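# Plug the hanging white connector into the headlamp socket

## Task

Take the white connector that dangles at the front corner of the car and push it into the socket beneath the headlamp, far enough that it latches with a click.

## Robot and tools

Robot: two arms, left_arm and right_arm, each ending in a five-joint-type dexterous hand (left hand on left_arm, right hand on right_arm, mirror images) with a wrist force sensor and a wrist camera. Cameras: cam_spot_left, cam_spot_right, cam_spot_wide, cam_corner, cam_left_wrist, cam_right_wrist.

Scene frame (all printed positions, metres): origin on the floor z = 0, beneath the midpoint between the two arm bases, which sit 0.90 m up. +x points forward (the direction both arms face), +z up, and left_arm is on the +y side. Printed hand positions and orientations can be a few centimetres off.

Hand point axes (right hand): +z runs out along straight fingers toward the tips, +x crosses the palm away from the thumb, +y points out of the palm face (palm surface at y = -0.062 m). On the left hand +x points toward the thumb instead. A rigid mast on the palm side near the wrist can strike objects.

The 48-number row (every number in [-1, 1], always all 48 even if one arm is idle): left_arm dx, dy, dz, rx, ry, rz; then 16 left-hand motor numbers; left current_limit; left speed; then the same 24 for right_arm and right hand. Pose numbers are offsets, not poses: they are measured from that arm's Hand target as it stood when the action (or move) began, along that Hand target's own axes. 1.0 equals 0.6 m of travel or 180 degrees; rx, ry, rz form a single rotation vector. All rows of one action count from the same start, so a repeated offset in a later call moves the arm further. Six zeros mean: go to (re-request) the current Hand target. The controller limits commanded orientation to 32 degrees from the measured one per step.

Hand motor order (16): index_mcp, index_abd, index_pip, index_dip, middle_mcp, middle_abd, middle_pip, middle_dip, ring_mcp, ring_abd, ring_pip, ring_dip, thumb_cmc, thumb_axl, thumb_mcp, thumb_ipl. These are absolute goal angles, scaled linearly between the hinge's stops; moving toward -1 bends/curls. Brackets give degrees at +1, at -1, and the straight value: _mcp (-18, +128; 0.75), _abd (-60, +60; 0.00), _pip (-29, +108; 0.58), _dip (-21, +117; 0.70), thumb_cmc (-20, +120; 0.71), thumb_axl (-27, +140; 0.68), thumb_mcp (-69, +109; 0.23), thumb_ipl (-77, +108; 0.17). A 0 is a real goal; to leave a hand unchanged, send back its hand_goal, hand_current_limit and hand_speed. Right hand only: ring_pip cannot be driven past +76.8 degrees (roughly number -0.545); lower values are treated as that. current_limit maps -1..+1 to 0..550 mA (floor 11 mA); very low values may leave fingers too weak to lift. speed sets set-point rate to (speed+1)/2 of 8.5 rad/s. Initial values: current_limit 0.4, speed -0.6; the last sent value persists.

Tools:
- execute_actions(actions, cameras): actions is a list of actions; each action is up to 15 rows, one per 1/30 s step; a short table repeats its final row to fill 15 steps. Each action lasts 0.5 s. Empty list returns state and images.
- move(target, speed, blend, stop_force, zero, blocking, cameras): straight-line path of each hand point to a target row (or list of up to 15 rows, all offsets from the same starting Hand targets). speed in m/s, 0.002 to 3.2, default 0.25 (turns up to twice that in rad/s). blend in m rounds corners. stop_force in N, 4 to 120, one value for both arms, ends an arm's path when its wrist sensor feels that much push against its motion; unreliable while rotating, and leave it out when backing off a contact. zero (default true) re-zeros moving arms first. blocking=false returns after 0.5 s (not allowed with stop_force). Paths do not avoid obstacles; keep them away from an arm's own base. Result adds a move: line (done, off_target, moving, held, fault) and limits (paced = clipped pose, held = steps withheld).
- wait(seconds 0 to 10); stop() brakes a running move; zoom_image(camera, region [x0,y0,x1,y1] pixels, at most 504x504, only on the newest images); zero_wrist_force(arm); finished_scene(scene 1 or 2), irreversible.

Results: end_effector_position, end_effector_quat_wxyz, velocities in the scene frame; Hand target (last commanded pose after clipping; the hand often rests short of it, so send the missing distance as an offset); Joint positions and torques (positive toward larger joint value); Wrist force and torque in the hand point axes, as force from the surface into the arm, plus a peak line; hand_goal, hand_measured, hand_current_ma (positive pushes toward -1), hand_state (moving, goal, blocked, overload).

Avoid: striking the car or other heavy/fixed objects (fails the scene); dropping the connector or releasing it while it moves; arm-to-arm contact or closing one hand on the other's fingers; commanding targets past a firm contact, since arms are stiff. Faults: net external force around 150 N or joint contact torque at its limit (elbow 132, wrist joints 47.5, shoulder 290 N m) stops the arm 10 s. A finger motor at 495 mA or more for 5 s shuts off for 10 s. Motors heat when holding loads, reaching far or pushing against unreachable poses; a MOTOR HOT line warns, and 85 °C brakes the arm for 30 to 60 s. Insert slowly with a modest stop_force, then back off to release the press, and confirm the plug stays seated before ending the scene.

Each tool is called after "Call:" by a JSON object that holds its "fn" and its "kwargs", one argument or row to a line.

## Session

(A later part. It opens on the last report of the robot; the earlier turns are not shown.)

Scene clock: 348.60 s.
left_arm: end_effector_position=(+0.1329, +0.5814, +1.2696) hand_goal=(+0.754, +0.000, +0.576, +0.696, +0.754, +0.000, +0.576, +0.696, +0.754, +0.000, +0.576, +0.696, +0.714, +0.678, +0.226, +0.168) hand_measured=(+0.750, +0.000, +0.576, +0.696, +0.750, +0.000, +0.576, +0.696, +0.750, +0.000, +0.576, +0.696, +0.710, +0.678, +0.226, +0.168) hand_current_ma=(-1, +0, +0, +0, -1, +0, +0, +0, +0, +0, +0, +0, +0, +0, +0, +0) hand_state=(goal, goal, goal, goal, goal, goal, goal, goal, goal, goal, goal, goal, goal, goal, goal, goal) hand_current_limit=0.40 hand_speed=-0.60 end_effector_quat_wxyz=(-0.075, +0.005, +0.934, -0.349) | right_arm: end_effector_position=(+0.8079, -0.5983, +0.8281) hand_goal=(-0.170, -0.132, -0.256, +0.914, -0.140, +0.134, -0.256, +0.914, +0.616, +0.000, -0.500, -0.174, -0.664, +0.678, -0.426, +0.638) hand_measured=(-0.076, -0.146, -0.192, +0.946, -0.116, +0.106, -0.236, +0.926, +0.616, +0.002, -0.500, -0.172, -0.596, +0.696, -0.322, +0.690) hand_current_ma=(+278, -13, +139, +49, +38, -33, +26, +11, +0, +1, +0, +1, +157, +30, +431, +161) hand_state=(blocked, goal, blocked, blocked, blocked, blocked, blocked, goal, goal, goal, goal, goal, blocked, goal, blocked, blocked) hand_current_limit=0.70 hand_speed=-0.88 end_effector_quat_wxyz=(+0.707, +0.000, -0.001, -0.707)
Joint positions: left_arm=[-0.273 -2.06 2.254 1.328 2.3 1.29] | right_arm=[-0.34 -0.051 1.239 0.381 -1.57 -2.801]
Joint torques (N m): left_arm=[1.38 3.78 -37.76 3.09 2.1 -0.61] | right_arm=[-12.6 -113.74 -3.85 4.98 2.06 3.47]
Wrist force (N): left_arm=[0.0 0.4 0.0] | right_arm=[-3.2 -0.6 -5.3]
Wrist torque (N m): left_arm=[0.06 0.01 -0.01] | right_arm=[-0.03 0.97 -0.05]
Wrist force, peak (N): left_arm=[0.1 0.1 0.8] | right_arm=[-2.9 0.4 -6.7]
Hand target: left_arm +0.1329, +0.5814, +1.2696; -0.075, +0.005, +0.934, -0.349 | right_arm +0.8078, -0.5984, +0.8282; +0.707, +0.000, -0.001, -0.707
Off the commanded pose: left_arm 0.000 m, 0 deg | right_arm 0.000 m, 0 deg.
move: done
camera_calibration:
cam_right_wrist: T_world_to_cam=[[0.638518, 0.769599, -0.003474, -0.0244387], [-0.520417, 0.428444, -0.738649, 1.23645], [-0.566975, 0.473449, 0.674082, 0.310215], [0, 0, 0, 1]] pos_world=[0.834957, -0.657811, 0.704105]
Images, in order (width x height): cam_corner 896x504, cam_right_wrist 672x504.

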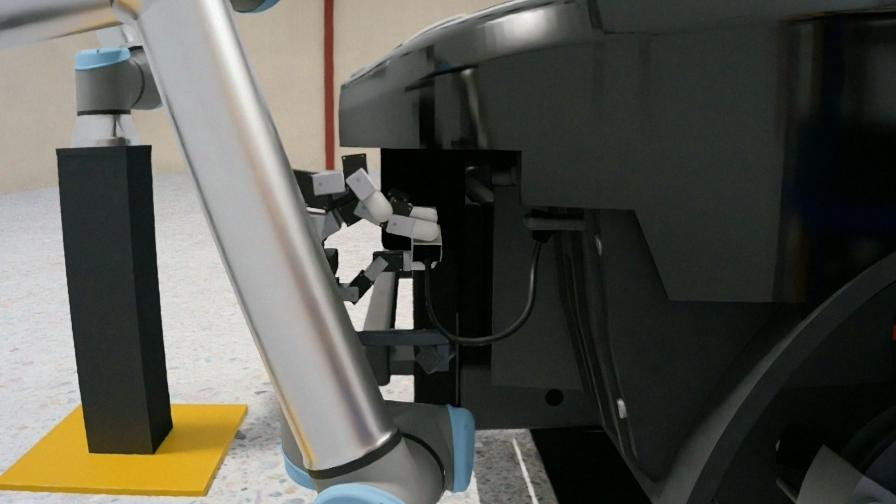

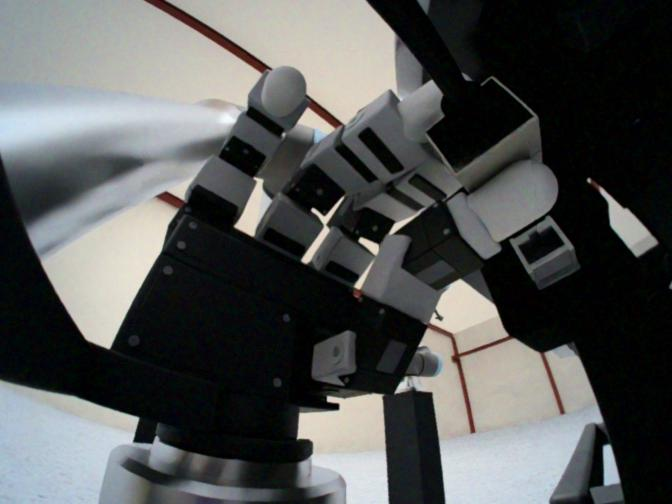

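Call:
{"fn": "move", "kwargs": {
  "target": [0,0,0,0,0,0,0.754,0,0.576,0.696,0.754,0,0.576,0.696,0.754,0,0.576,0.696,0.714,0.678,0.226,0.168,0.4,-0.6,0,0,0,0,0,0,-0.19,-0.133,-0.2555,0.913,-0.06,0.133,-0.2555,0.913,0.616,0,-0.5,-0.174,-0.665,0.58,-0.427,0.638,0.7,-0.9],
  "speed": 0.15,
  "cameras": ["cam_right_wrist", "cam_corner"]
}}

Call:
{"fn": "zoom_image", "kwargs": {
  "camera": "cam_corner",
  "region": [400, 200, 460, 275]
}}

Scene clock: 388.77 s.
left_arm: end_effector_position=(+0.1329, +0.5814, +1.2696) hand_goal=(+0.754, +0.000, +0.576, +0.696, +0.754, +0.000, +0.576, +0.696, +0.754, +0.000, +0.576, +0.696, +0.714, +0.678, +0.226, +0.168) hand_measured=(+0.750, +0.000, +0.576, +0.696, +0.750, +0.000, +0.576, +0.696, +0.750, +0.000, +0.576, +0.696, +0.710, +0.678, +0.226, +0.168) hand_current_ma=(-1, +0, +0, +0, -1, +0, +0, +0, +0, +0, +0, +0, +0, +0, +0, +0) hand_state=(goal, goal, goal, goal, goal, goal, goal, goal, goal, goal, goal, goal, goal, goal, goal, goal) hand_current_limit=0.40 hand_speed=-0.60 end_effector_quat_wxyz=(-0.075, +0.005, +0.934, -0.349) | right_arm: end_effector_position=(+0.8078, -0.5984, +0.8282) hand_goal=(-0.190, -0.132, -0.256, +0.914, -0.060, +0.134, -0.256, +0.914, +0.616, +0.000, -0.500, -0.174, -0.664, +0.580, -0.426, +0.638) hand_measured=(-0.076, -0.148, -0.190, +0.946, -0.092, +0.104, -0.260, +0.916, +0.616, +0.002, -0.500, -0.172, -0.576, +0.634, -0.322, +0.690) hand_current_ma=(+369, -15, +145, +49, -56, -36, -2, +1, +0, +1, +0, +1, +231, +149, +428, +161) hand_state=(blocked, goal, blocked, blocked, blocked, blocked, goal, goal, goal, goal, goal, goal, blocked, blocked, blocked, blocked) hand_current_limit=0.70 hand_speed=-0.90 end_effector_quat_wxyz=(+0.707, +0.000, -0.001, -0.707)
Joint positions: left_arm=[-0.273 -2.06 2.254 1.328 2.3 1.29] | right_arm=[-0.341 -0.051 1.239 0.381 -1.57 -2.801]
Joint torques (N m): left_arm=[0.25 4.09 -38.07 2.97 2.29 -0.56] | right_arm=[-14.73 -121.73 -1.85 3.35 -0.15 3.63]
Wrist force (N): left_arm=[-0.1 0.0 0.4] | right_arm=[-3.2 -1.0 -4.9]
Wrist torque (N m): left_arm=[-0.03 0.02 -0.01] | right_arm=[-0.08 0.96 -0.09]
Wrist force, peak (N): left_arm=[-0.2 0.1 0.8] | right_arm=[-3.2 -0.5 -5.6]
Hand target: left_arm +0.1329, +0.5814, +1.2696; -0.075, +0.005, +0.934, -0.349 | right_arm +0.8078, -0.5984, +0.8282; +0.707, +0.000, -0.001, -0.707
Off the commanded pose: left_arm 0.000 m, 0 deg | right_arm 0.000 m, 0 deg.
move: done
camera_calibration:
cam_right_wrist: T_world_to_cam=[[0.638522, 0.769596, -0.00356397, -0.024303], [-0.520529, 0.428455, -0.738564, 1.23653], [-0.566868, 0.473444, 0.674174, 0.310105], [0, 0, 0, 1]] pos_world=[0.834956, -0.657911, 0.704105]
Images, in order (width x height): cam_corner 896x504, cam_right_wrist 672x504.

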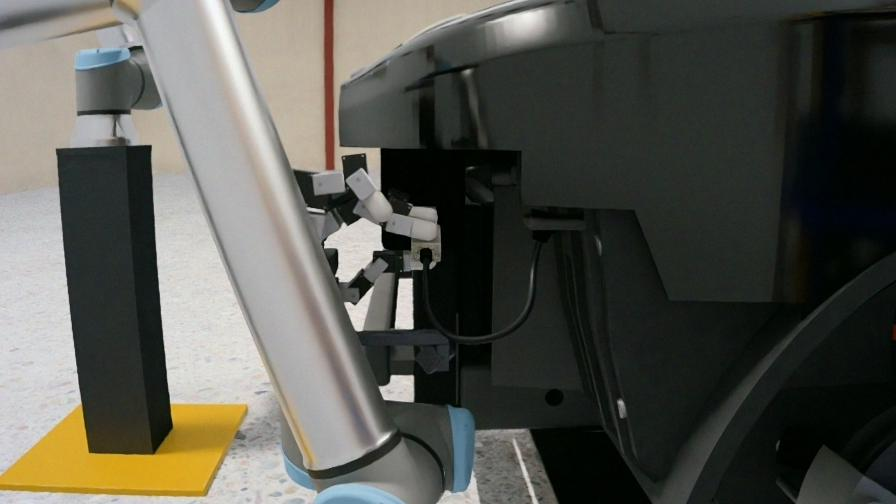

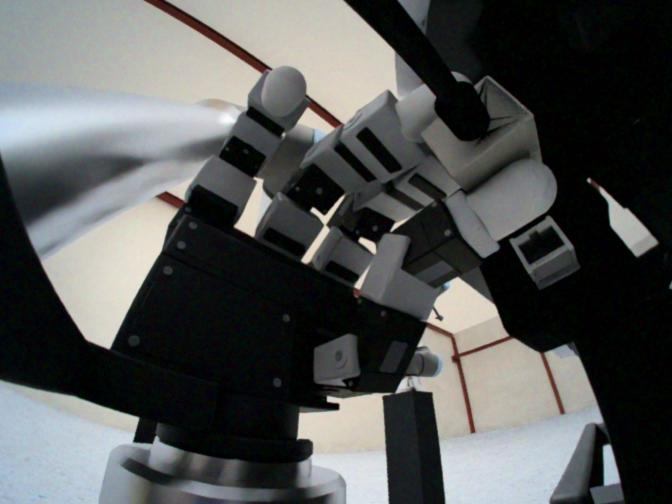

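Scaled by 6.720 from the camera's 896x504 image, which has a finer 1280x720 frame.

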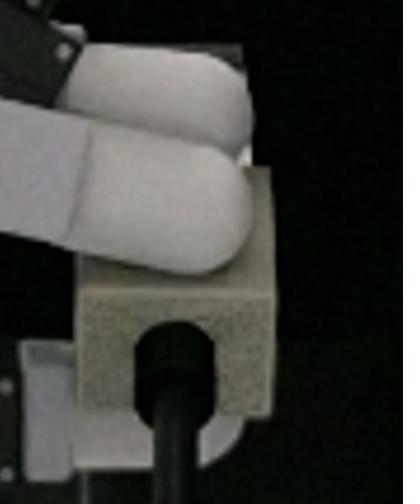

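Call:
{"fn": "move", "kwargs": {
  "target": [0,0,0,0,0,0,0.754,0,0.576,0.696,0.754,0,0.576,0.696,0.754,0,0.576,0.696,0.714,0.678,0.226,0.168,0.4,-0.6,0,0,0,0,0,0,-0.19,-0.133,-0.2555,0.913,-0.06,0.133,-0.2555,0.913,0.616,0,-0.5,-0.174,-0.78,0.5,-0.427,0.638,0.7,-0.9],
  "speed": 0.15,
  "cameras": ["cam_corner"]
}}

Call:
{"fn": "zoom_image", "kwargs": {
  "camera": "cam_corner",
  "region": [400, 200, 460, 275]
}}

Scene clock: 397.73 s.
left_arm: end_effector_position=(+0.1329, +0.5814, +1.2696) hand_goal=(+0.754, +0.000, +0.576, +0.696, +0.754, +0.000, +0.576, +0.696, +0.754, +0.000, +0.576, +0.696, +0.714, +0.678, +0.226, +0.168) hand_measured=(+0.750, +0.000, +0.576, +0.696, +0.750, +0.000, +0.576, +0.696, +0.750, +0.000, +0.576, +0.696, +0.710, +0.678, +0.226, +0.168) hand_current_ma=(-1, +0, +0, +0, -1, +0, +0, +0, +0, +0, +0, +0, +0, +0, +0, +0) hand_state=(goal, goal, goal, goal, goal, goal, goal, goal, goal, goal, goal, goal, goal, goal, goal, goal) hand_current_limit=0.40 hand_speed=-0.60 end_effector_quat_wxyz=(-0.075, +0.005, +0.934, -0.349) | right_arm: end_effector_position=(+0.8078, -0.5984, +0.8282) hand_goal=(-0.190, -0.132, -0.256, +0.914, -0.060, +0.134, -0.256, +0.914, +0.616, +0.000, -0.500, -0.174, -0.780, +0.500, -0.426, +0.638) hand_measured=(-0.076, -0.148, -0.190, +0.946, -0.082, +0.102, -0.260, +0.916, +0.616, +0.002, -0.500, -0.172, -0.576, +0.546, -0.322, +0.690) hand_current_ma=(+369, -16, +145, +49, -30, -40, -3, +1, +0, +1, +0, +1, +467, +113, +427, +161) hand_state=(blocked, goal, blocked, blocked, blocked, blocked, goal, goal, goal, goal, goal, goal, blocked, blocked, blocked, blocked) hand_current_limit=0.70 hand_speed=-0.90 end_effector_quat_wxyz=(+0.707, +0.000, -0.001, -0.707)
Joint positions: left_arm=[-0.273 -2.06 2.254 1.328 2.3 1.29] | right_arm=[-0.341 -0.051 1.239 0.381 -1.57 -2.801]
Joint torques (N m): left_arm=[1.28 4.79 -38.07 2.85 2.17 -0.6] | right_arm=[-13.8 -119.33 -3.4 3.19 -0.14 3.31]
Wrist force (N): left_arm=[0.0 0.0 0.4] | right_arm=[-3.3 -0.6 -5.0]
Wrist torque (N m): left_arm=[-0.04 0.01 0.00] | right_arm=[-0.02 0.99 -0.08]
Wrist force, peak (N): left_arm=[-0.1 0.4 0.6] | right_arm=[-3.3 -0.7 -5.6]
Hand target: left_arm +0.1329, +0.5814, +1.2696; -0.075, +0.005, +0.934, -0.349 | right_arm +0.8078, -0.5984, +0.8282; +0.707, +0.000, -0.001, -0.707
Off the commanded pose: left_arm 0.000 m, 0 deg | right_arm 0.000 m, 0 deg.
move: done
Images, in order (width x height): cam_corner 896x504.

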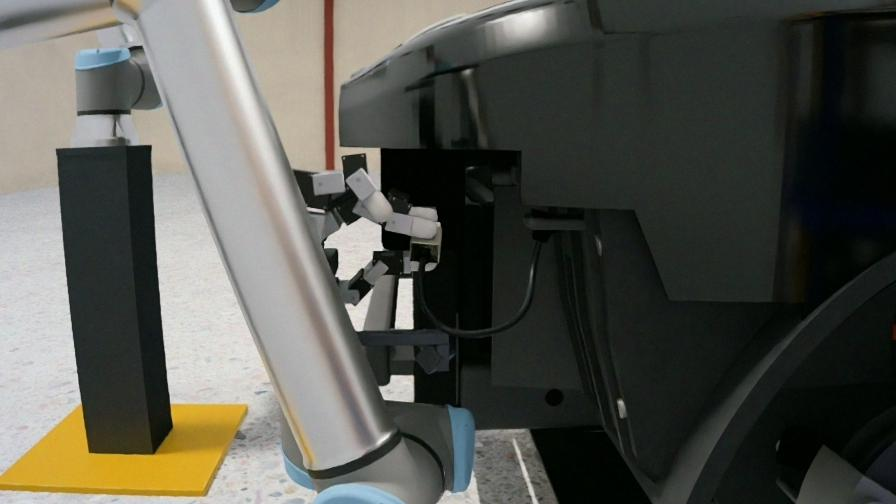

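Scaled by 6.720 from the camera's 896x504 image, which has a finer 1280x720 frame.

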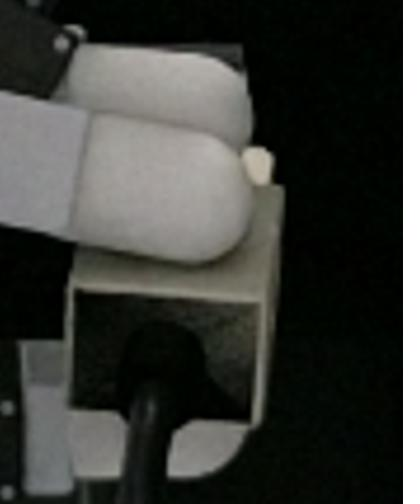

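Call:
{"fn": "wait", "kwargs": {
  "seconds": 0.1,
  "cameras": ["cam_right_wrist", "cam_spot_right", "cam_spot_wide"]
}}

Call:
{"fn": "zoom_image", "kwargs": {
  "camera": "cam_right_wrist",
  "region": [380, 50, 600, 250]
}}

Call:
{"fn": "zoom_image", "kwargs": {
  "camera": "cam_spot_right",
  "region": [380, 200, 560, 340]
}}

Scene clock: 414.03 s.
left_arm: end_effector_position=(+0.1329, +0.5814, +1.2696) hand_goal=(+0.754, +0.000, +0.576, +0.696, +0.754, +0.000, +0.576, +0.696, +0.754, +0.000, +0.576, +0.696, +0.714, +0.678, +0.226, +0.168) hand_measured=(+0.750, +0.000, +0.576, +0.696, +0.750, +0.000, +0.576, +0.696, +0.750, +0.000, +0.576, +0.696, +0.710, +0.678, +0.226, +0.168) hand_current_ma=(-1, +0, +0, +0, -1, +0, +0, +0, +0, +0, +0, +0, +0, +0, +0, +0) hand_state=(goal, goal, goal, goal, goal, goal, goal, goal, goal, goal, goal, goal, goal, goal, goal, goal) hand_current_limit=0.40 hand_speed=-0.60 end_effector_quat_wxyz=(-0.075, +0.005, +0.934, -0.349) | right_arm: end_effector_position=(+0.8078, -0.5984, +0.8282) hand_goal=(-0.190, -0.132, -0.256, +0.914, -0.060, +0.134, -0.256, +0.914, +0.616, +0.000, -0.500, -0.174, -0.780, +0.500, -0.426, +0.638) hand_measured=(-0.076, -0.148, -0.190, +0.946, -0.082, +0.102, -0.260, +0.916, +0.616, +0.002, -0.500, -0.172, -0.576, +0.546, -0.322, +0.690) hand_current_ma=(+369, -16, +145, +49, -30, -40, -3, +1, +0, +1, +0, +1, +468, +113, +427, +161) hand_state=(blocked, goal, blocked, blocked, blocked, blocked, goal, goal, goal, goal, goal, goal, blocked, blocked, blocked, blocked) hand_current_limit=0.70 hand_speed=-0.90 end_effector_quat_wxyz=(+0.707, +0.000, -0.001, -0.707)
Joint positions: left_arm=[-0.273 -2.06 2.254 1.328 2.3 1.29] | right_arm=[-0.341 -0.051 1.239 0.381 -1.57 -2.801]
Joint torques (N m): left_arm=[0.48 4.32 -38.13 2.7 2.3 -0.67] | right_arm=[-11.38 -122.47 -5.01 3.46 0.16 3.51]
Wrist force (N): left_arm=[-0.1 -0.3 0.3] | right_arm=[-3.3 -0.6 -5.0]
Wrist torque (N m): left_arm=[-0.06 0.03 0.00] | right_arm=[-0.01 1.00 -0.08]
Wrist force, peak (N): left_arm=[-0.1 -0.2 0.7] | right_arm=[-3.2 -0.9 -5.6]
Hand target: left_arm +0.1329, +0.5814, +1.2696; -0.075, +0.005, +0.934, -0.349 | right_arm +0.8078, -0.5984, +0.8282; +0.707, +0.000, -0.001, -0.707
Off the commanded pose: left_arm 0.000 m, 0 deg | right_arm 0.000 m, 0 deg.
wait: 0.10 s; at rest from the start
camera_calibration:
cam_right_wrist: T_world_to_cam=[[0.638522, 0.769596, -0.00356397, -0.024303], [-0.520529, 0.428455, -0.738564, 1.23653], [-0.566868, 0.473444, 0.674174, 0.310105], [0, 0, 0, 1]] pos_world=[0.834956, -0.657911, 0.704105]
Images, in order (width x height): cam_spot_right 896x504, cam_spot_wide 896x504, cam_right_wrist 672x504.

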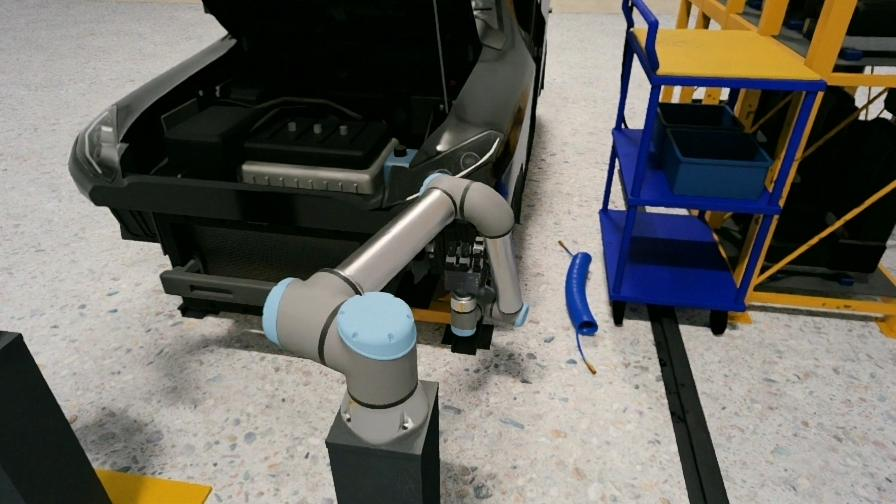

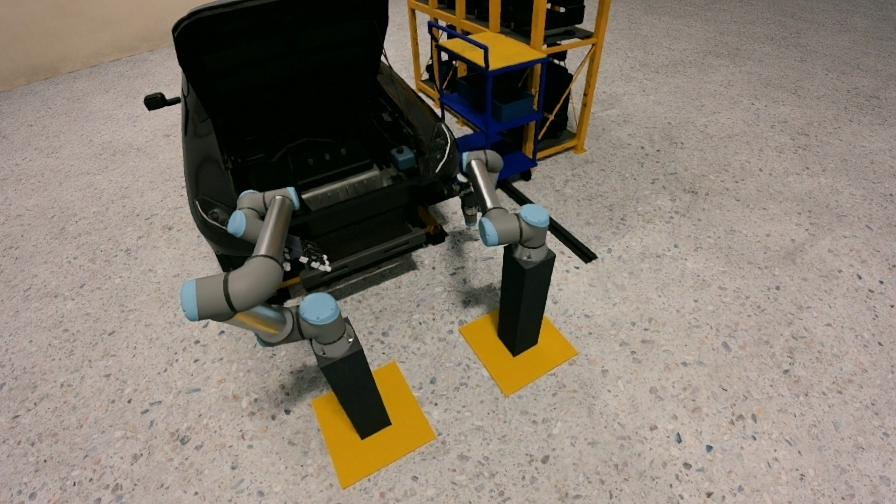

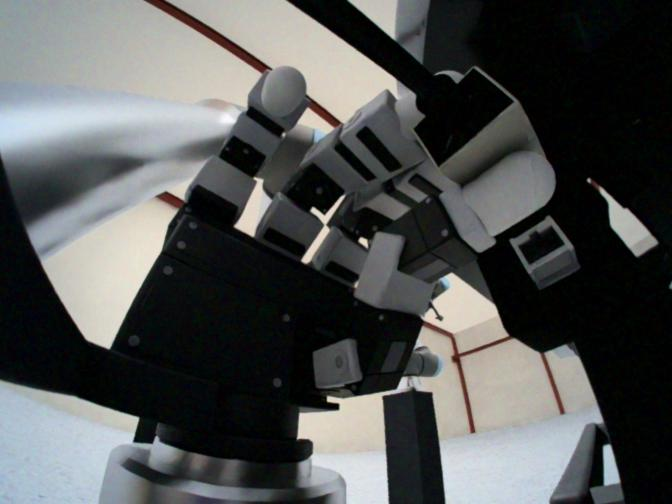

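Scaled by 2.291 from the camera's 672x504 image, which has a finer 960x720 frame.

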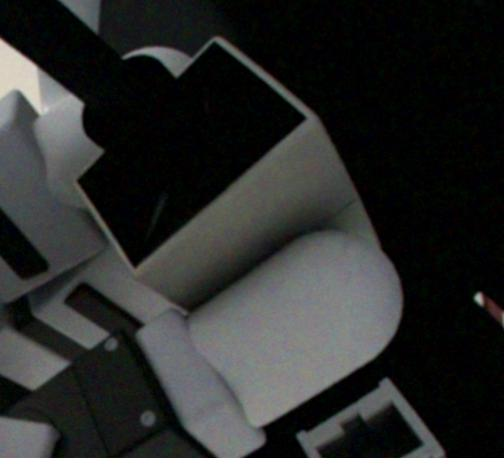

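Scaled by 2.800 from the camera's 896x504 image, which has a finer 1280x720 frame.

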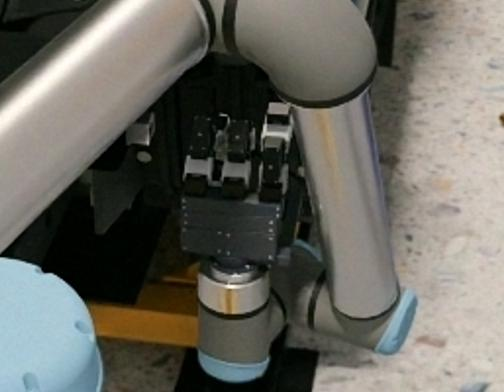

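Call:
{"fn": "move", "kwargs": {
  "target": [0,0,0,0,0,0,0.754,0,0.576,0.696,0.754,0,0.576,0.696,0.754,0,0.576,0.696,0.714,0.678,0.226,0.168,0.4,-0.6,-0.0237,-0.0127,0.0113,0.024,-0.1166,0.0325,-0.19,-0.133,-0.2555,0.913,-0.06,0.133,-0.2555,0.913,0.616,0,-0.5,-0.174,-0.68,0.5,-0.427,0.638,0.7,-0.9],
  "speed": 0.1,
  "cameras": ["cam_right_wrist", "cam_corner"]
}}

Call:
{"fn": "zoom_image", "kwargs": {
  "camera": "cam_corner",
  "region": [400, 200, 460, 275]
}}

Call:
{"fn": "zoom_image", "kwargs": {
  "camera": "cam_right_wrist",
  "region": [380, 50, 600, 250]
}}

Scene clock: 454.10 s.
left_arm: end_effector_position=(+0.1329, +0.5814, +1.2696) hand_goal=(+0.754, +0.000, +0.576, +0.696, +0.754, +0.000, +0.576, +0.696, +0.754, +0.000, +0.576, +0.696, +0.714, +0.678, +0.226, +0.168) hand_measured=(+0.750, +0.000, +0.576, +0.696, +0.750, +0.000, +0.576, +0.696, +0.750, +0.000, +0.576, +0.696, +0.710, +0.678, +0.226, +0.168) hand_current_ma=(-1, +0, +0, +0, -1, +0, +0, +0, +0, +0, +0, +0, +0, +0, +0, +0) hand_state=(goal, goal, goal, goal, goal, goal, goal, goal, goal, goal, goal, goal, goal, goal, goal, goal) hand_current_limit=0.40 hand_speed=-0.60 end_effector_quat_wxyz=(-0.075, +0.005, +0.934, -0.349) | right_arm: end_effector_position=(+0.8002, -0.5843, +0.8350) hand_goal=(-0.190, -0.132, -0.256, +0.914, -0.060, +0.134, -0.256, +0.914, +0.616, +0.000, -0.500, -0.174, -0.680, +0.500, -0.426, +0.638) hand_measured=(-0.076, -0.148, -0.190, +0.946, -0.080, +0.102, -0.260, +0.916, +0.616, +0.002, -0.500, -0.172, -0.576, +0.542, -0.322, +0.690) hand_current_ma=(+369, -16, +145, +49, -28, -40, -3, +1, +0, +1, +0, +1, +296, +100, +427, +161) hand_state=(blocked, goal, blocked, blocked, blocked, blocked, goal, goal, goal, goal, goal, goal, blocked, blocked, blocked, blocked) hand_current_limit=0.70 hand_speed=-0.90 end_effector_quat_wxyz=(+0.729, -0.103, -0.156, -0.658)
Joint positions: left_arm=[-0.273 -2.06 2.254 1.328 2.3 1.29] | right_arm=[-0.435 -0.122 1.252 0.195 -1.284 -2.568]
Joint torques (N m): left_arm=[0.42 3.85 -38.11 2.83 2.19 -0.59] | right_arm=[15.07 -89.62 -14.38 6.74 -3.34 -3.29]
Wrist force (N): left_arm=[0.2 0.1 0.5] | right_arm=[-4.2 -0.5 -5.4]
Wrist torque (N m): left_arm=[-0.03 -0.01 0.02] | right_arm=[0.00 0.95 0.01]
Wrist force, peak (N): left_arm=[0.0 0.2 0.7] | right_arm=[-4.2 -0.5 -5.4]
Hand target: left_arm +0.1329, +0.5814, +1.2696; -0.075, +0.005, +0.934, -0.349 | right_arm +0.8002, -0.5842, +0.8349; +0.730, -0.103, -0.156, -0.658
Off the commanded pose: left_arm 0.000 m, 0 deg | right_arm 0.000 m, 0 deg.
move: done
camera_calibration:
cam_right_wrist: T_world_to_cam=[[0.567853, 0.78547, -0.246132, 0.238132], [-0.485392, 0.0780398, -0.870807, 1.10916], [-0.664784, 0.61396, 0.425576, 0.662494], [0, 0, 0, 1]] pos_world=[0.843568, -0.680349, 0.742532]
Images, in order (width x height): cam_corner 896x504, cam_right_wrist 672x504.

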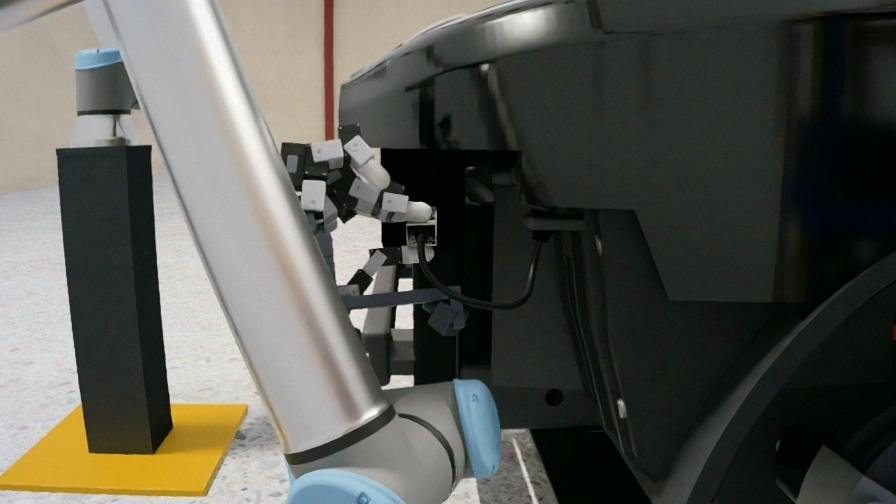

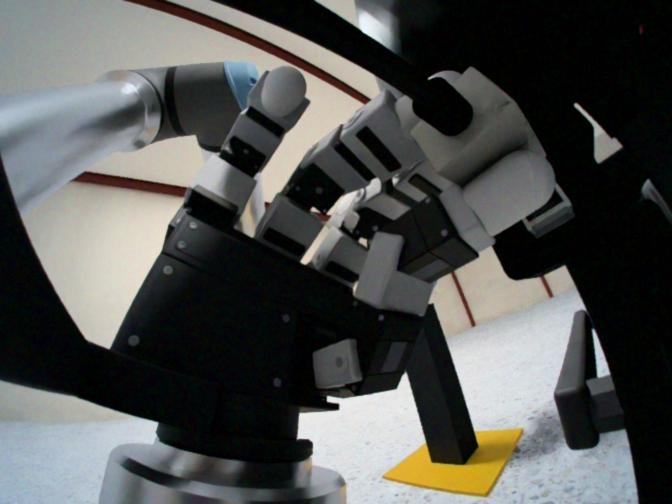

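Scaled by 6.720 from the camera's 896x504 image, which has a finer 1280x720 frame.

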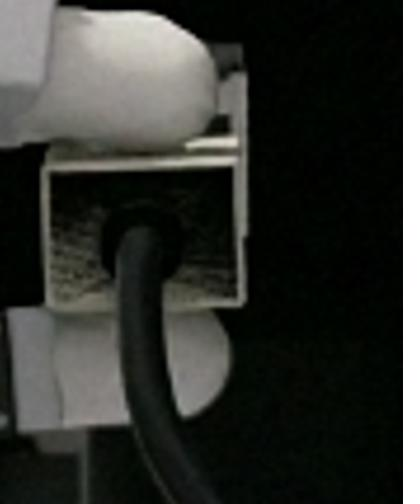

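Scaled by 2.291 from the camera's 672x504 image, which has a finer 960x720 frame.

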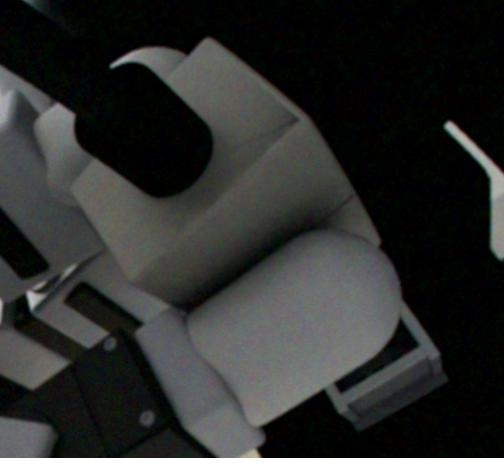

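Call:
{"fn": "zoom_image", "kwargs": {
  "camera": "cam_right_wrist",
  "region": [400, 60, 550, 200]
}}

Call:
{"fn": "zoom_image", "kwargs": {
  "camera": "cam_corner",
  "region": [400, 210, 445, 255]
}}

Scaled by 3.360 from the camera's 672x504 image, which has a finer 960x720 frame.

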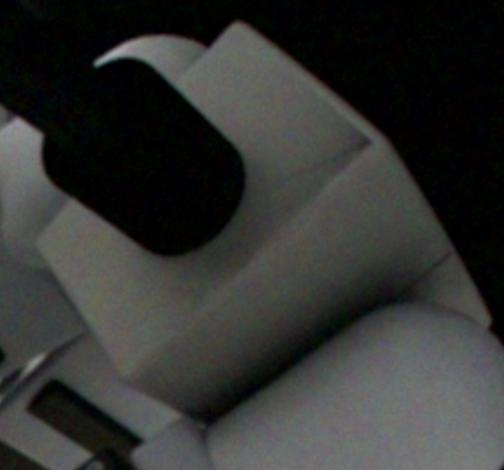

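Scaled by 11.200 from the camera's 896x504 image, which has a finer 1280x720 frame.

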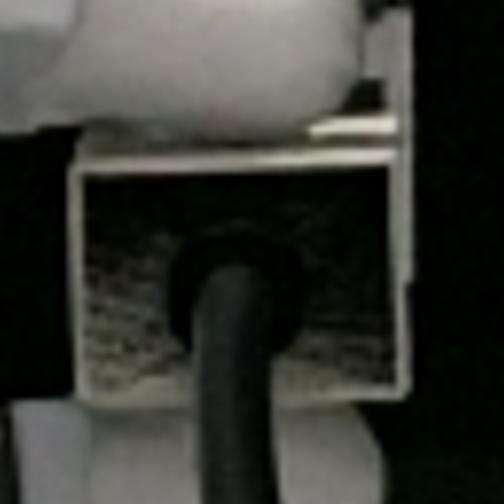

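Call:
{"fn": "move", "kwargs": {
  "target": [0,0,0,0,0,0,0.754,0,0.576,0.696,0.754,0,0.576,0.696,0.754,0,0.576,0.696,0.714,0.678,0.226,0.168,0.4,-0.6,-0.0822,0.0153,0.0247,-0.00516,0.00063,0.00198,-0.19,-0.133,-0.2555,0.913,-0.06,0.133,-0.2555,0.913,0.616,0,-0.5,-0.174,-0.68,0.5,-0.427,0.638,0.7,-0.9],
  "speed": 0.06,
  "cameras": ["cam_right_wrist", "cam_corner"]
}}

Call:
{"fn": "zoom_image", "kwargs": {
  "camera": "cam_corner",
  "region": [400, 205, 450, 255]
}}

Call:
{"fn": "zoom_image", "kwargs": {
  "camera": "cam_right_wrist",
  "region": [400, 60, 600, 240]
}}

Scene clock: 488.53 s.
left_arm: end_effector_position=(+0.1329, +0.5814, +1.2696) hand_goal=(+0.754, +0.000, +0.576, +0.696, +0.754, +0.000, +0.576, +0.696, +0.754, +0.000, +0.576, +0.696, +0.714, +0.678, +0.226, +0.168) hand_measured=(+0.750, +0.000, +0.576, +0.696, +0.750, +0.000, +0.576, +0.696, +0.750, +0.000, +0.576, +0.696, +0.710, +0.678, +0.226, +0.168) hand_current_ma=(-1, +0, +0, +0, -1, +0, +0, +0, +0, +0, +0, +0, +0, +0, +0, +0) hand_state=(goal, goal, goal, goal, goal, goal, goal, goal, goal, goal, goal, goal, goal, goal, goal, goal) hand_current_limit=0.40 hand_speed=-0.60 end_effector_quat_wxyz=(-0.075, +0.005, +0.934, -0.349) | right_arm: end_effector_position=(+0.8037, -0.5320, +0.8313) hand_goal=(-0.190, -0.132, -0.256, +0.914, -0.060, +0.134, -0.256, +0.914, +0.616, +0.000, -0.500, -0.174, -0.680, +0.500, -0.426, +0.638) hand_measured=(-0.076, -0.148, -0.190, +0.946, -0.080, +0.102, -0.260, +0.916, +0.616, +0.002, -0.500, -0.172, -0.576, +0.534, -0.322, +0.690) hand_current_ma=(+369, -16, +148, +51, -27, -40, -3, +1, +0, +1, +0, +1, +296, +76, +427, +161) hand_state=(blocked, goal, blocked, blocked, goal, blocked, goal, goal, goal, goal, goal, goal, blocked, blocked, blocked, blocked) hand_current_limit=0.70 hand_speed=-0.90 end_effector_quat_wxyz=(+0.731, -0.108, -0.149, -0.657) end_effector_velocity=(+0.000, -0.003, +0.000) end_effector_angular_velocity=(+0.001, +0.000, +0.002)
Joint positions: left_arm=[-0.273 -2.06 2.254 1.328 2.3 1.29] | right_arm=[-0.37 -0.117 1.264 0.213 -1.263 -2.633]
Joint velocities: left_arm=[within noise] | right_arm=[-0.004 0 0 -0.001 -0.002 0.006]
Joint torques (N m): left_arm=[0.28 4.4 -37.82 2.77 2.37 -0.74] | right_arm=[-15.53 -98.83 -14.72 3.1 -1.32 2.98]
Wrist force (N): left_arm=[-0.2 -0.2 0.4] | right_arm=[-3.5 -0.1 -4.0]
Wrist torque (N m): left_arm=[-0.06 0.04 -0.01] | right_arm=[-0.05 0.87 -0.07]
Wrist force, peak (N): left_arm=[0.2 0.6 0.6] | right_arm=[-4.1 -0.6 -5.2]
Hand target: left_arm +0.1329, +0.5814, +1.2696; -0.075, +0.005, +0.934, -0.349 | right_arm +0.8037, -0.5321, +0.8313; +0.731, -0.108, -0.150, -0.657
Off the commanded pose: left_arm 0.000 m, 0 deg | right_arm 0.000 m, 0 deg.
move: done
camera_calibration:
cam_right_wrist: T_world_to_cam=[[0.563399, 0.785466, -0.256173, 0.206075], [-0.500804, 0.0780726, -0.862033, 1.1086], [-0.657097, 0.61396, 0.437351, 0.618333], [0, 0, 0, 1]] pos_world=[0.845395, -0.628049, 0.738014]
Images, in order (width x height): cam_corner 896x504, cam_right_wrist 672x504.

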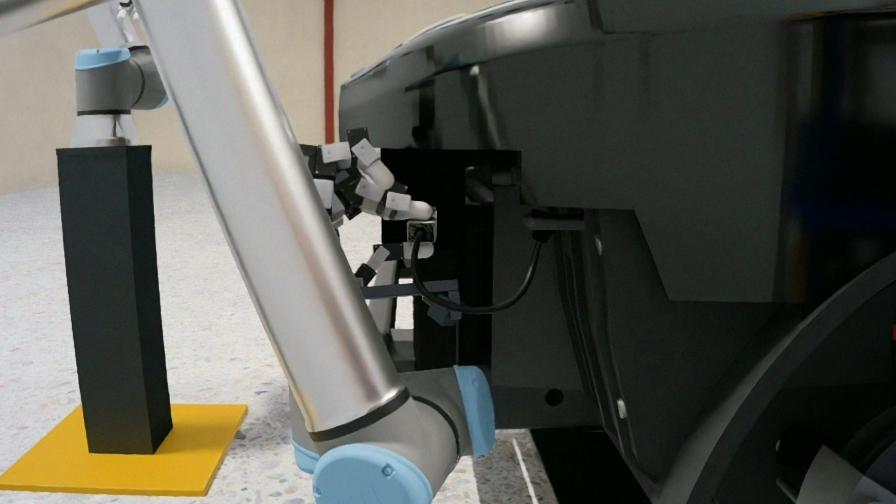

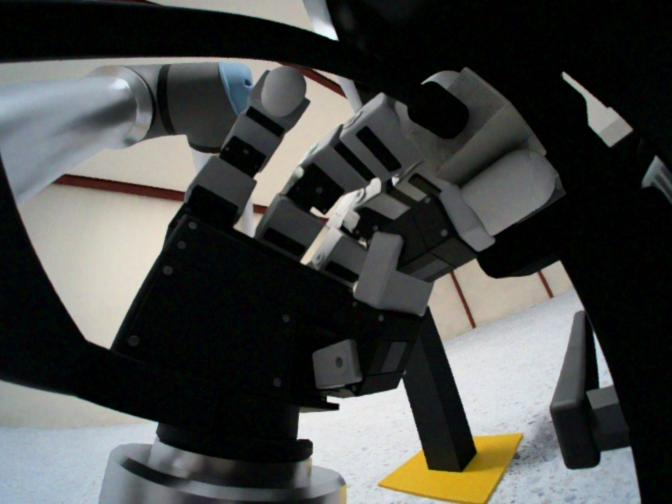

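Scaled by 10.080 from the camera's 896x504 image, which has a finer 1280x720 frame.

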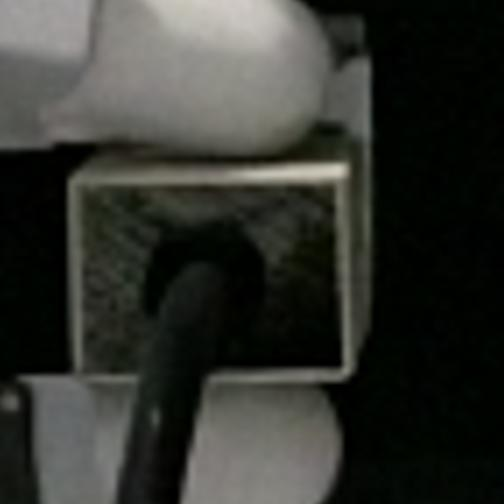

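Scaled by 2.520 from the camera's 672x504 image, which has a finer 960x720 frame.

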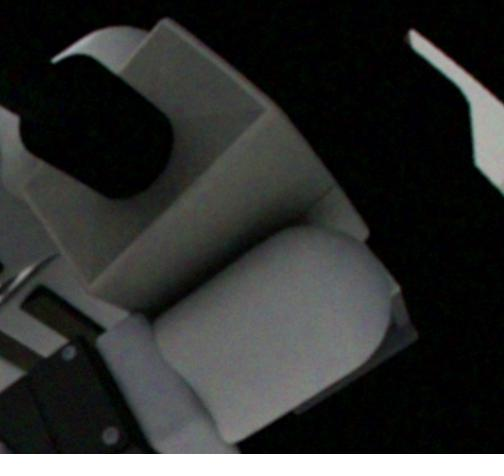

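Call:
{"fn": "move", "kwargs": {
  "target": [0,0,0,0,0,0,0.754,0,0.576,0.696,0.754,0,0.576,0.696,0.754,0,0.576,0.696,0.714,0.678,0.226,0.168,0.4,-0.6,-0.0285,0.0072,0.0097,-0.0004,-0.0039,0.0003,-0.19,-0.133,-0.2555,0.913,-0.06,0.133,-0.2555,0.913,0.616,0,-0.5,-0.174,-0.68,0.5,-0.427,0.638,0.7,-0.9],
  "speed": 0.04,
  "cameras": ["cam_right_wrist", "cam_corner"]
}}

Call:
{"fn": "zoom_image", "kwargs": {
  "camera": "cam_corner",
  "region": [400, 205, 450, 255]
}}

Call:
{"fn": "zoom_image", "kwargs": {
  "camera": "cam_right_wrist",
  "region": [400, 60, 600, 240]
}}

Scene clock: 516.13 s.
left_arm: end_effector_position=(+0.1329, +0.5814, +1.2696) hand_goal=(+0.754, +0.000, +0.576, +0.696, +0.754, +0.000, +0.576, +0.696, +0.754, +0.000, +0.576, +0.696, +0.714, +0.678, +0.226, +0.168) hand_measured=(+0.750, +0.000, +0.576, +0.696, +0.750, +0.000, +0.576, +0.696, +0.750, +0.000, +0.576, +0.696, +0.710, +0.678, +0.226, +0.168) hand_current_ma=(-1, +0, +0, +0, -1, +0, +0, +0, +0, +0, +0, +0, +0, +0, +0, +0) hand_state=(goal, goal, goal, goal, goal, goal, goal, goal, goal, goal, goal, goal, goal, goal, goal, goal) hand_current_limit=0.40 hand_speed=-0.60 end_effector_quat_wxyz=(-0.075, +0.005, +0.934, -0.349) | right_arm: end_effector_position=(+0.8061, -0.5136, +0.8308) hand_goal=(-0.190, -0.132, -0.256, +0.914, -0.060, +0.134, -0.256, +0.914, +0.616, +0.000, -0.500, -0.174, -0.680, +0.500, -0.426, +0.638) hand_measured=(-0.074, -0.190, -0.188, +0.950, -0.072, +0.066, -0.268, +0.916, +0.616, +0.002, -0.500, -0.172, -0.654, +0.488, -0.320, +0.710) hand_current_ma=(+378, -99, +153, +61, -14, -129, -11, +0, +0, +1, +0, +1, +41, -17, +432, +265) hand_state=(blocked, blocked, blocked, blocked, goal, blocked, goal, goal, goal, goal, goal, goal, blocked, goal, blocked, blocked) hand_current_limit=0.70 hand_speed=-0.90 end_effector_quat_wxyz=(+0.730, -0.113, -0.154, -0.656)
Joint positions: left_arm=[-0.273 -2.06 2.254 1.328 2.3 1.29] | right_arm=[-0.349 -0.118 1.264 0.216 -1.247 -2.652]
Joint torques (N m): left_arm=[0.73 4.33 -37.76 2.5 2.27 -0.79] | right_arm=[-2.9 -118.86 -3.33 4.73 0.04 5.27]
Wrist force (N): left_arm=[-0.1 0.0 0.3] | right_arm=[7.6 -5.5 -8.8]
Wrist torque (N m): left_arm=[-0.02 0.03 -0.01] | right_arm=[-0.32 0.62 -0.29]
Wrist force, peak (N): left_arm=[-0.4 -0.1 0.7] | right_arm=[10.3 -6.4 -9.6]
Hand target: left_arm +0.1329, +0.5814, +1.2696; -0.075, +0.005, +0.934, -0.349 | right_arm +0.8060, -0.5137, +0.8308; +0.730, -0.113, -0.154, -0.656
Off the commanded pose: left_arm 0.000 m, 0 deg | right_arm 0.000 m, 0 deg.
move: done
camera_calibration:
cam_right_wrist: T_world_to_cam=[[0.563414, 0.782235, -0.265844, 0.196506], [-0.500627, 0.0672747, -0.863045, 1.10304], [-0.657219, 0.61934, 0.429512, 0.618205], [0, 0, 0, 1]] pos_world=[0.847796, -0.6108, 0.73869]
Images, in order (width x height): cam_corner 896x504, cam_right_wrist 672x504.

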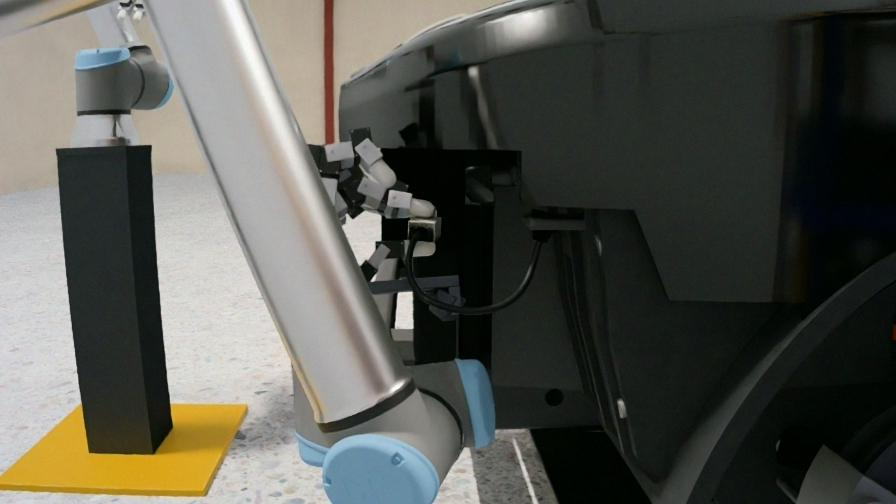

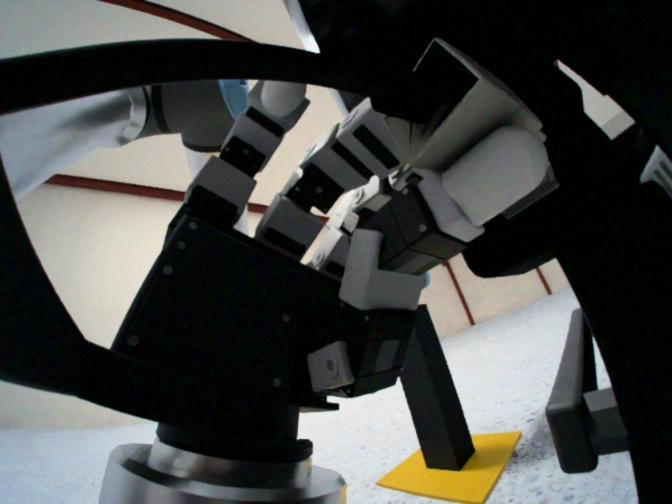

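Scaled by 10.080 from the camera's 896x504 image, which has a finer 1280x720 frame.

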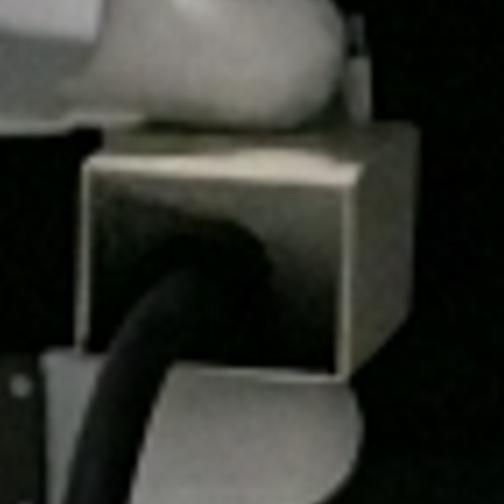

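Scaled by 2.520 from the camera's 672x504 image, which has a finer 960x720 frame.

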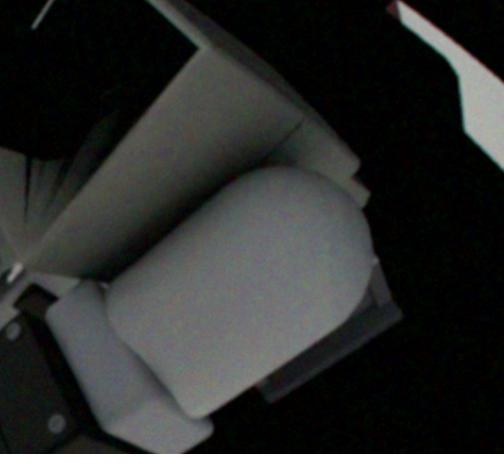

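Call:
{"fn": "move", "kwargs": {
  "target": [0,0,0,0,0,0,0.754,0,0.576,0.696,0.754,0,0.576,0.696,0.754,0,0.576,0.696,0.714,0.678,0.226,0.168,0.4,-0.6,0.0645,-0.0081,-0.0245,0,0,0,-0.19,-0.133,-0.2555,0.913,-0.09,0.133,-0.2555,0.913,0.616,0,-0.5,-0.174,-0.68,0.58,-0.427,0.638,0.7,-0.9],
  "speed": 0.05,
  "cameras": ["cam_right_wrist", "cam_corner"]
}}

Call:
{"fn": "zoom_image", "kwargs": {
  "camera": "cam_corner",
  "region": [390, 205, 450, 265]
}}

Call:
{"fn": "zoom_image", "kwargs": {
  "camera": "cam_right_wrist",
  "region": [400, 30, 600, 230]
}}

Scene clock: 523.17 s.
left_arm: end_effector_position=(+0.1329, +0.5814, +1.2696) hand_goal=(+0.754, +0.000, +0.576, +0.696, +0.754, +0.000, +0.576, +0.696, +0.754, +0.000, +0.576, +0.696, +0.714, +0.678, +0.226, +0.168) hand_measured=(+0.750, +0.000, +0.576, +0.696, +0.750, +0.000, +0.576, +0.696, +0.750, +0.000, +0.576, +0.696, +0.710, +0.678, +0.226, +0.168) hand_current_ma=(-1, +0, +0, +0, -1, +0, +0, +0, +0, +0, +0, +0, +0, +0, +0, +0) hand_state=(goal, goal, goal, goal, goal, goal, goal, goal, goal, goal, goal, goal, goal, goal, goal, goal) hand_current_limit=0.40 hand_speed=-0.60 end_effector_quat_wxyz=(-0.075, +0.005, +0.934, -0.349) | right_arm: end_effector_position=(+0.8059, -0.5556, +0.8315) hand_goal=(-0.190, -0.132, -0.256, +0.914, -0.090, +0.134, -0.256, +0.914, +0.616, +0.000, -0.500, -0.174, -0.680, +0.580, -0.426, +0.638) hand_measured=(-0.068, -0.128, -0.184, +0.950, -0.078, +0.116, -0.246, +0.918, +0.616, +0.002, -0.500, -0.172, -0.646, +0.570, -0.320, +0.710) hand_current_ma=(+406, +2, +170, +62, +14, -18, +9, +2, +0, +1, +0, +1, +55, -10, +432, +265) hand_state=(blocked, goal, blocked, blocked, goal, goal, goal, goal, goal, goal, goal, goal, blocked, goal, blocked, blocked) hand_current_limit=0.70 hand_speed=-0.90 end_effector_quat_wxyz=(+0.730, -0.113, -0.154, -0.656) end_effector_velocity=(+0.000, +0.002, +0.001) end_effector_angular_velocity=(+0.001, -0.002, -0.001)
Joint positions: left_arm=[-0.273 -2.06 2.254 1.328 2.3 1.29] | right_arm=[-0.402 -0.119 1.254 0.209 -1.259 -2.597]
Joint velocities: left_arm=[within noise] | right_arm=[0.004 -0.001 0.001 0 -0.001 -0.005]
Joint torques (N m): left_arm=[0.78 4.24 -38.01 2.63 2.36 -0.6] | right_arm=[14.22 -95.01 -13.46 3.35 -0.4 -3.23]
Wrist force (N): left_arm=[-0.1 0.0 0.5] | right_arm=[-3.4 -0.1 -4.0]
Wrist torque (N m): left_arm=[-0.05 0.03 -0.01] | right_arm=[0.00 0.85 -0.06]
Wrist force, peak (N): left_arm=[-0.6 0.0 0.5] | right_arm=[7.6 -5.8 -9.2]
Hand target: left_arm +0.1329, +0.5814, +1.2696; -0.075, +0.005, +0.934, -0.349 | right_arm +0.8059, -0.5554, +0.8313; +0.730, -0.113, -0.154, -0.656
Off the commanded pose: left_arm 0.000 m, 0 deg | right_arm 0.000 m, 0 deg.
move: done
camera_calibration:
cam_right_wrist: T_world_to_cam=[[0.563299, 0.782368, -0.265698, 0.229599], [-0.500443, 0.0671798, -0.863159, 1.10628], [-0.657458, 0.619183, 0.429373, 0.643991], [0, 0, 0, 1]] pos_world=[0.847696, -0.652699, 0.73939]
Images, in order (width x height): cam_corner 896x504, cam_right_wrist 672x504.

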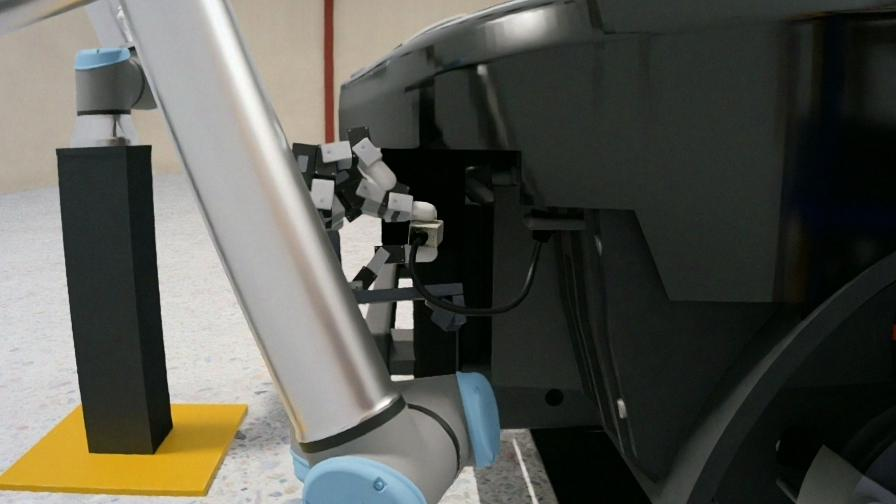

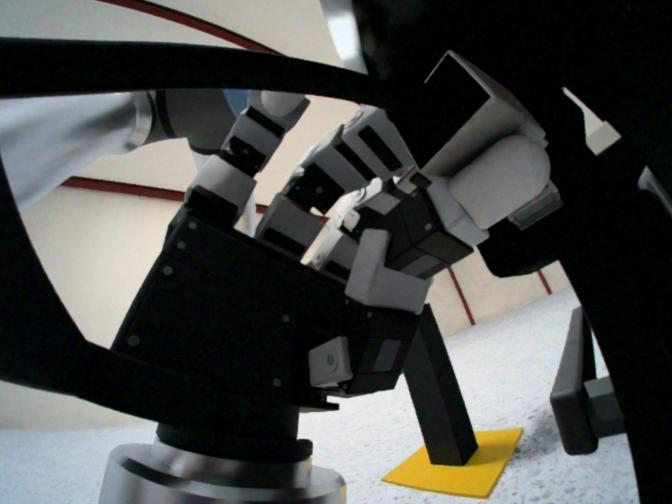

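Scaled by 8.400 from the camera's 896x504 image, which has a finer 1280x720 frame.

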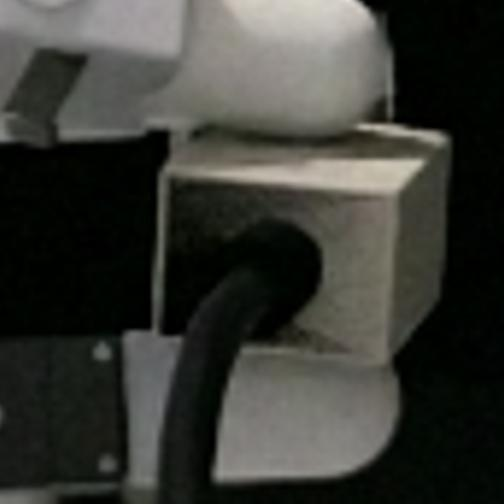

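Scaled by 2.520 from the camera's 672x504 image, which has a finer 960x720 frame.

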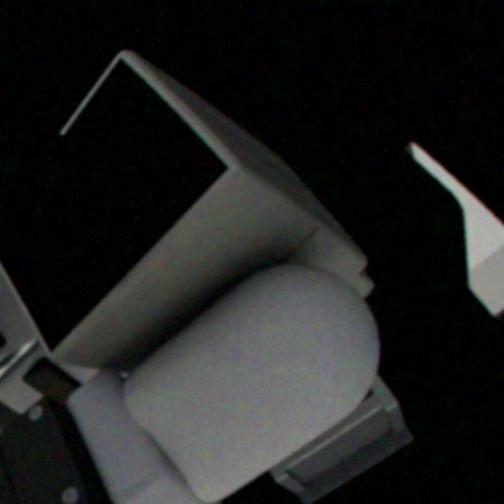

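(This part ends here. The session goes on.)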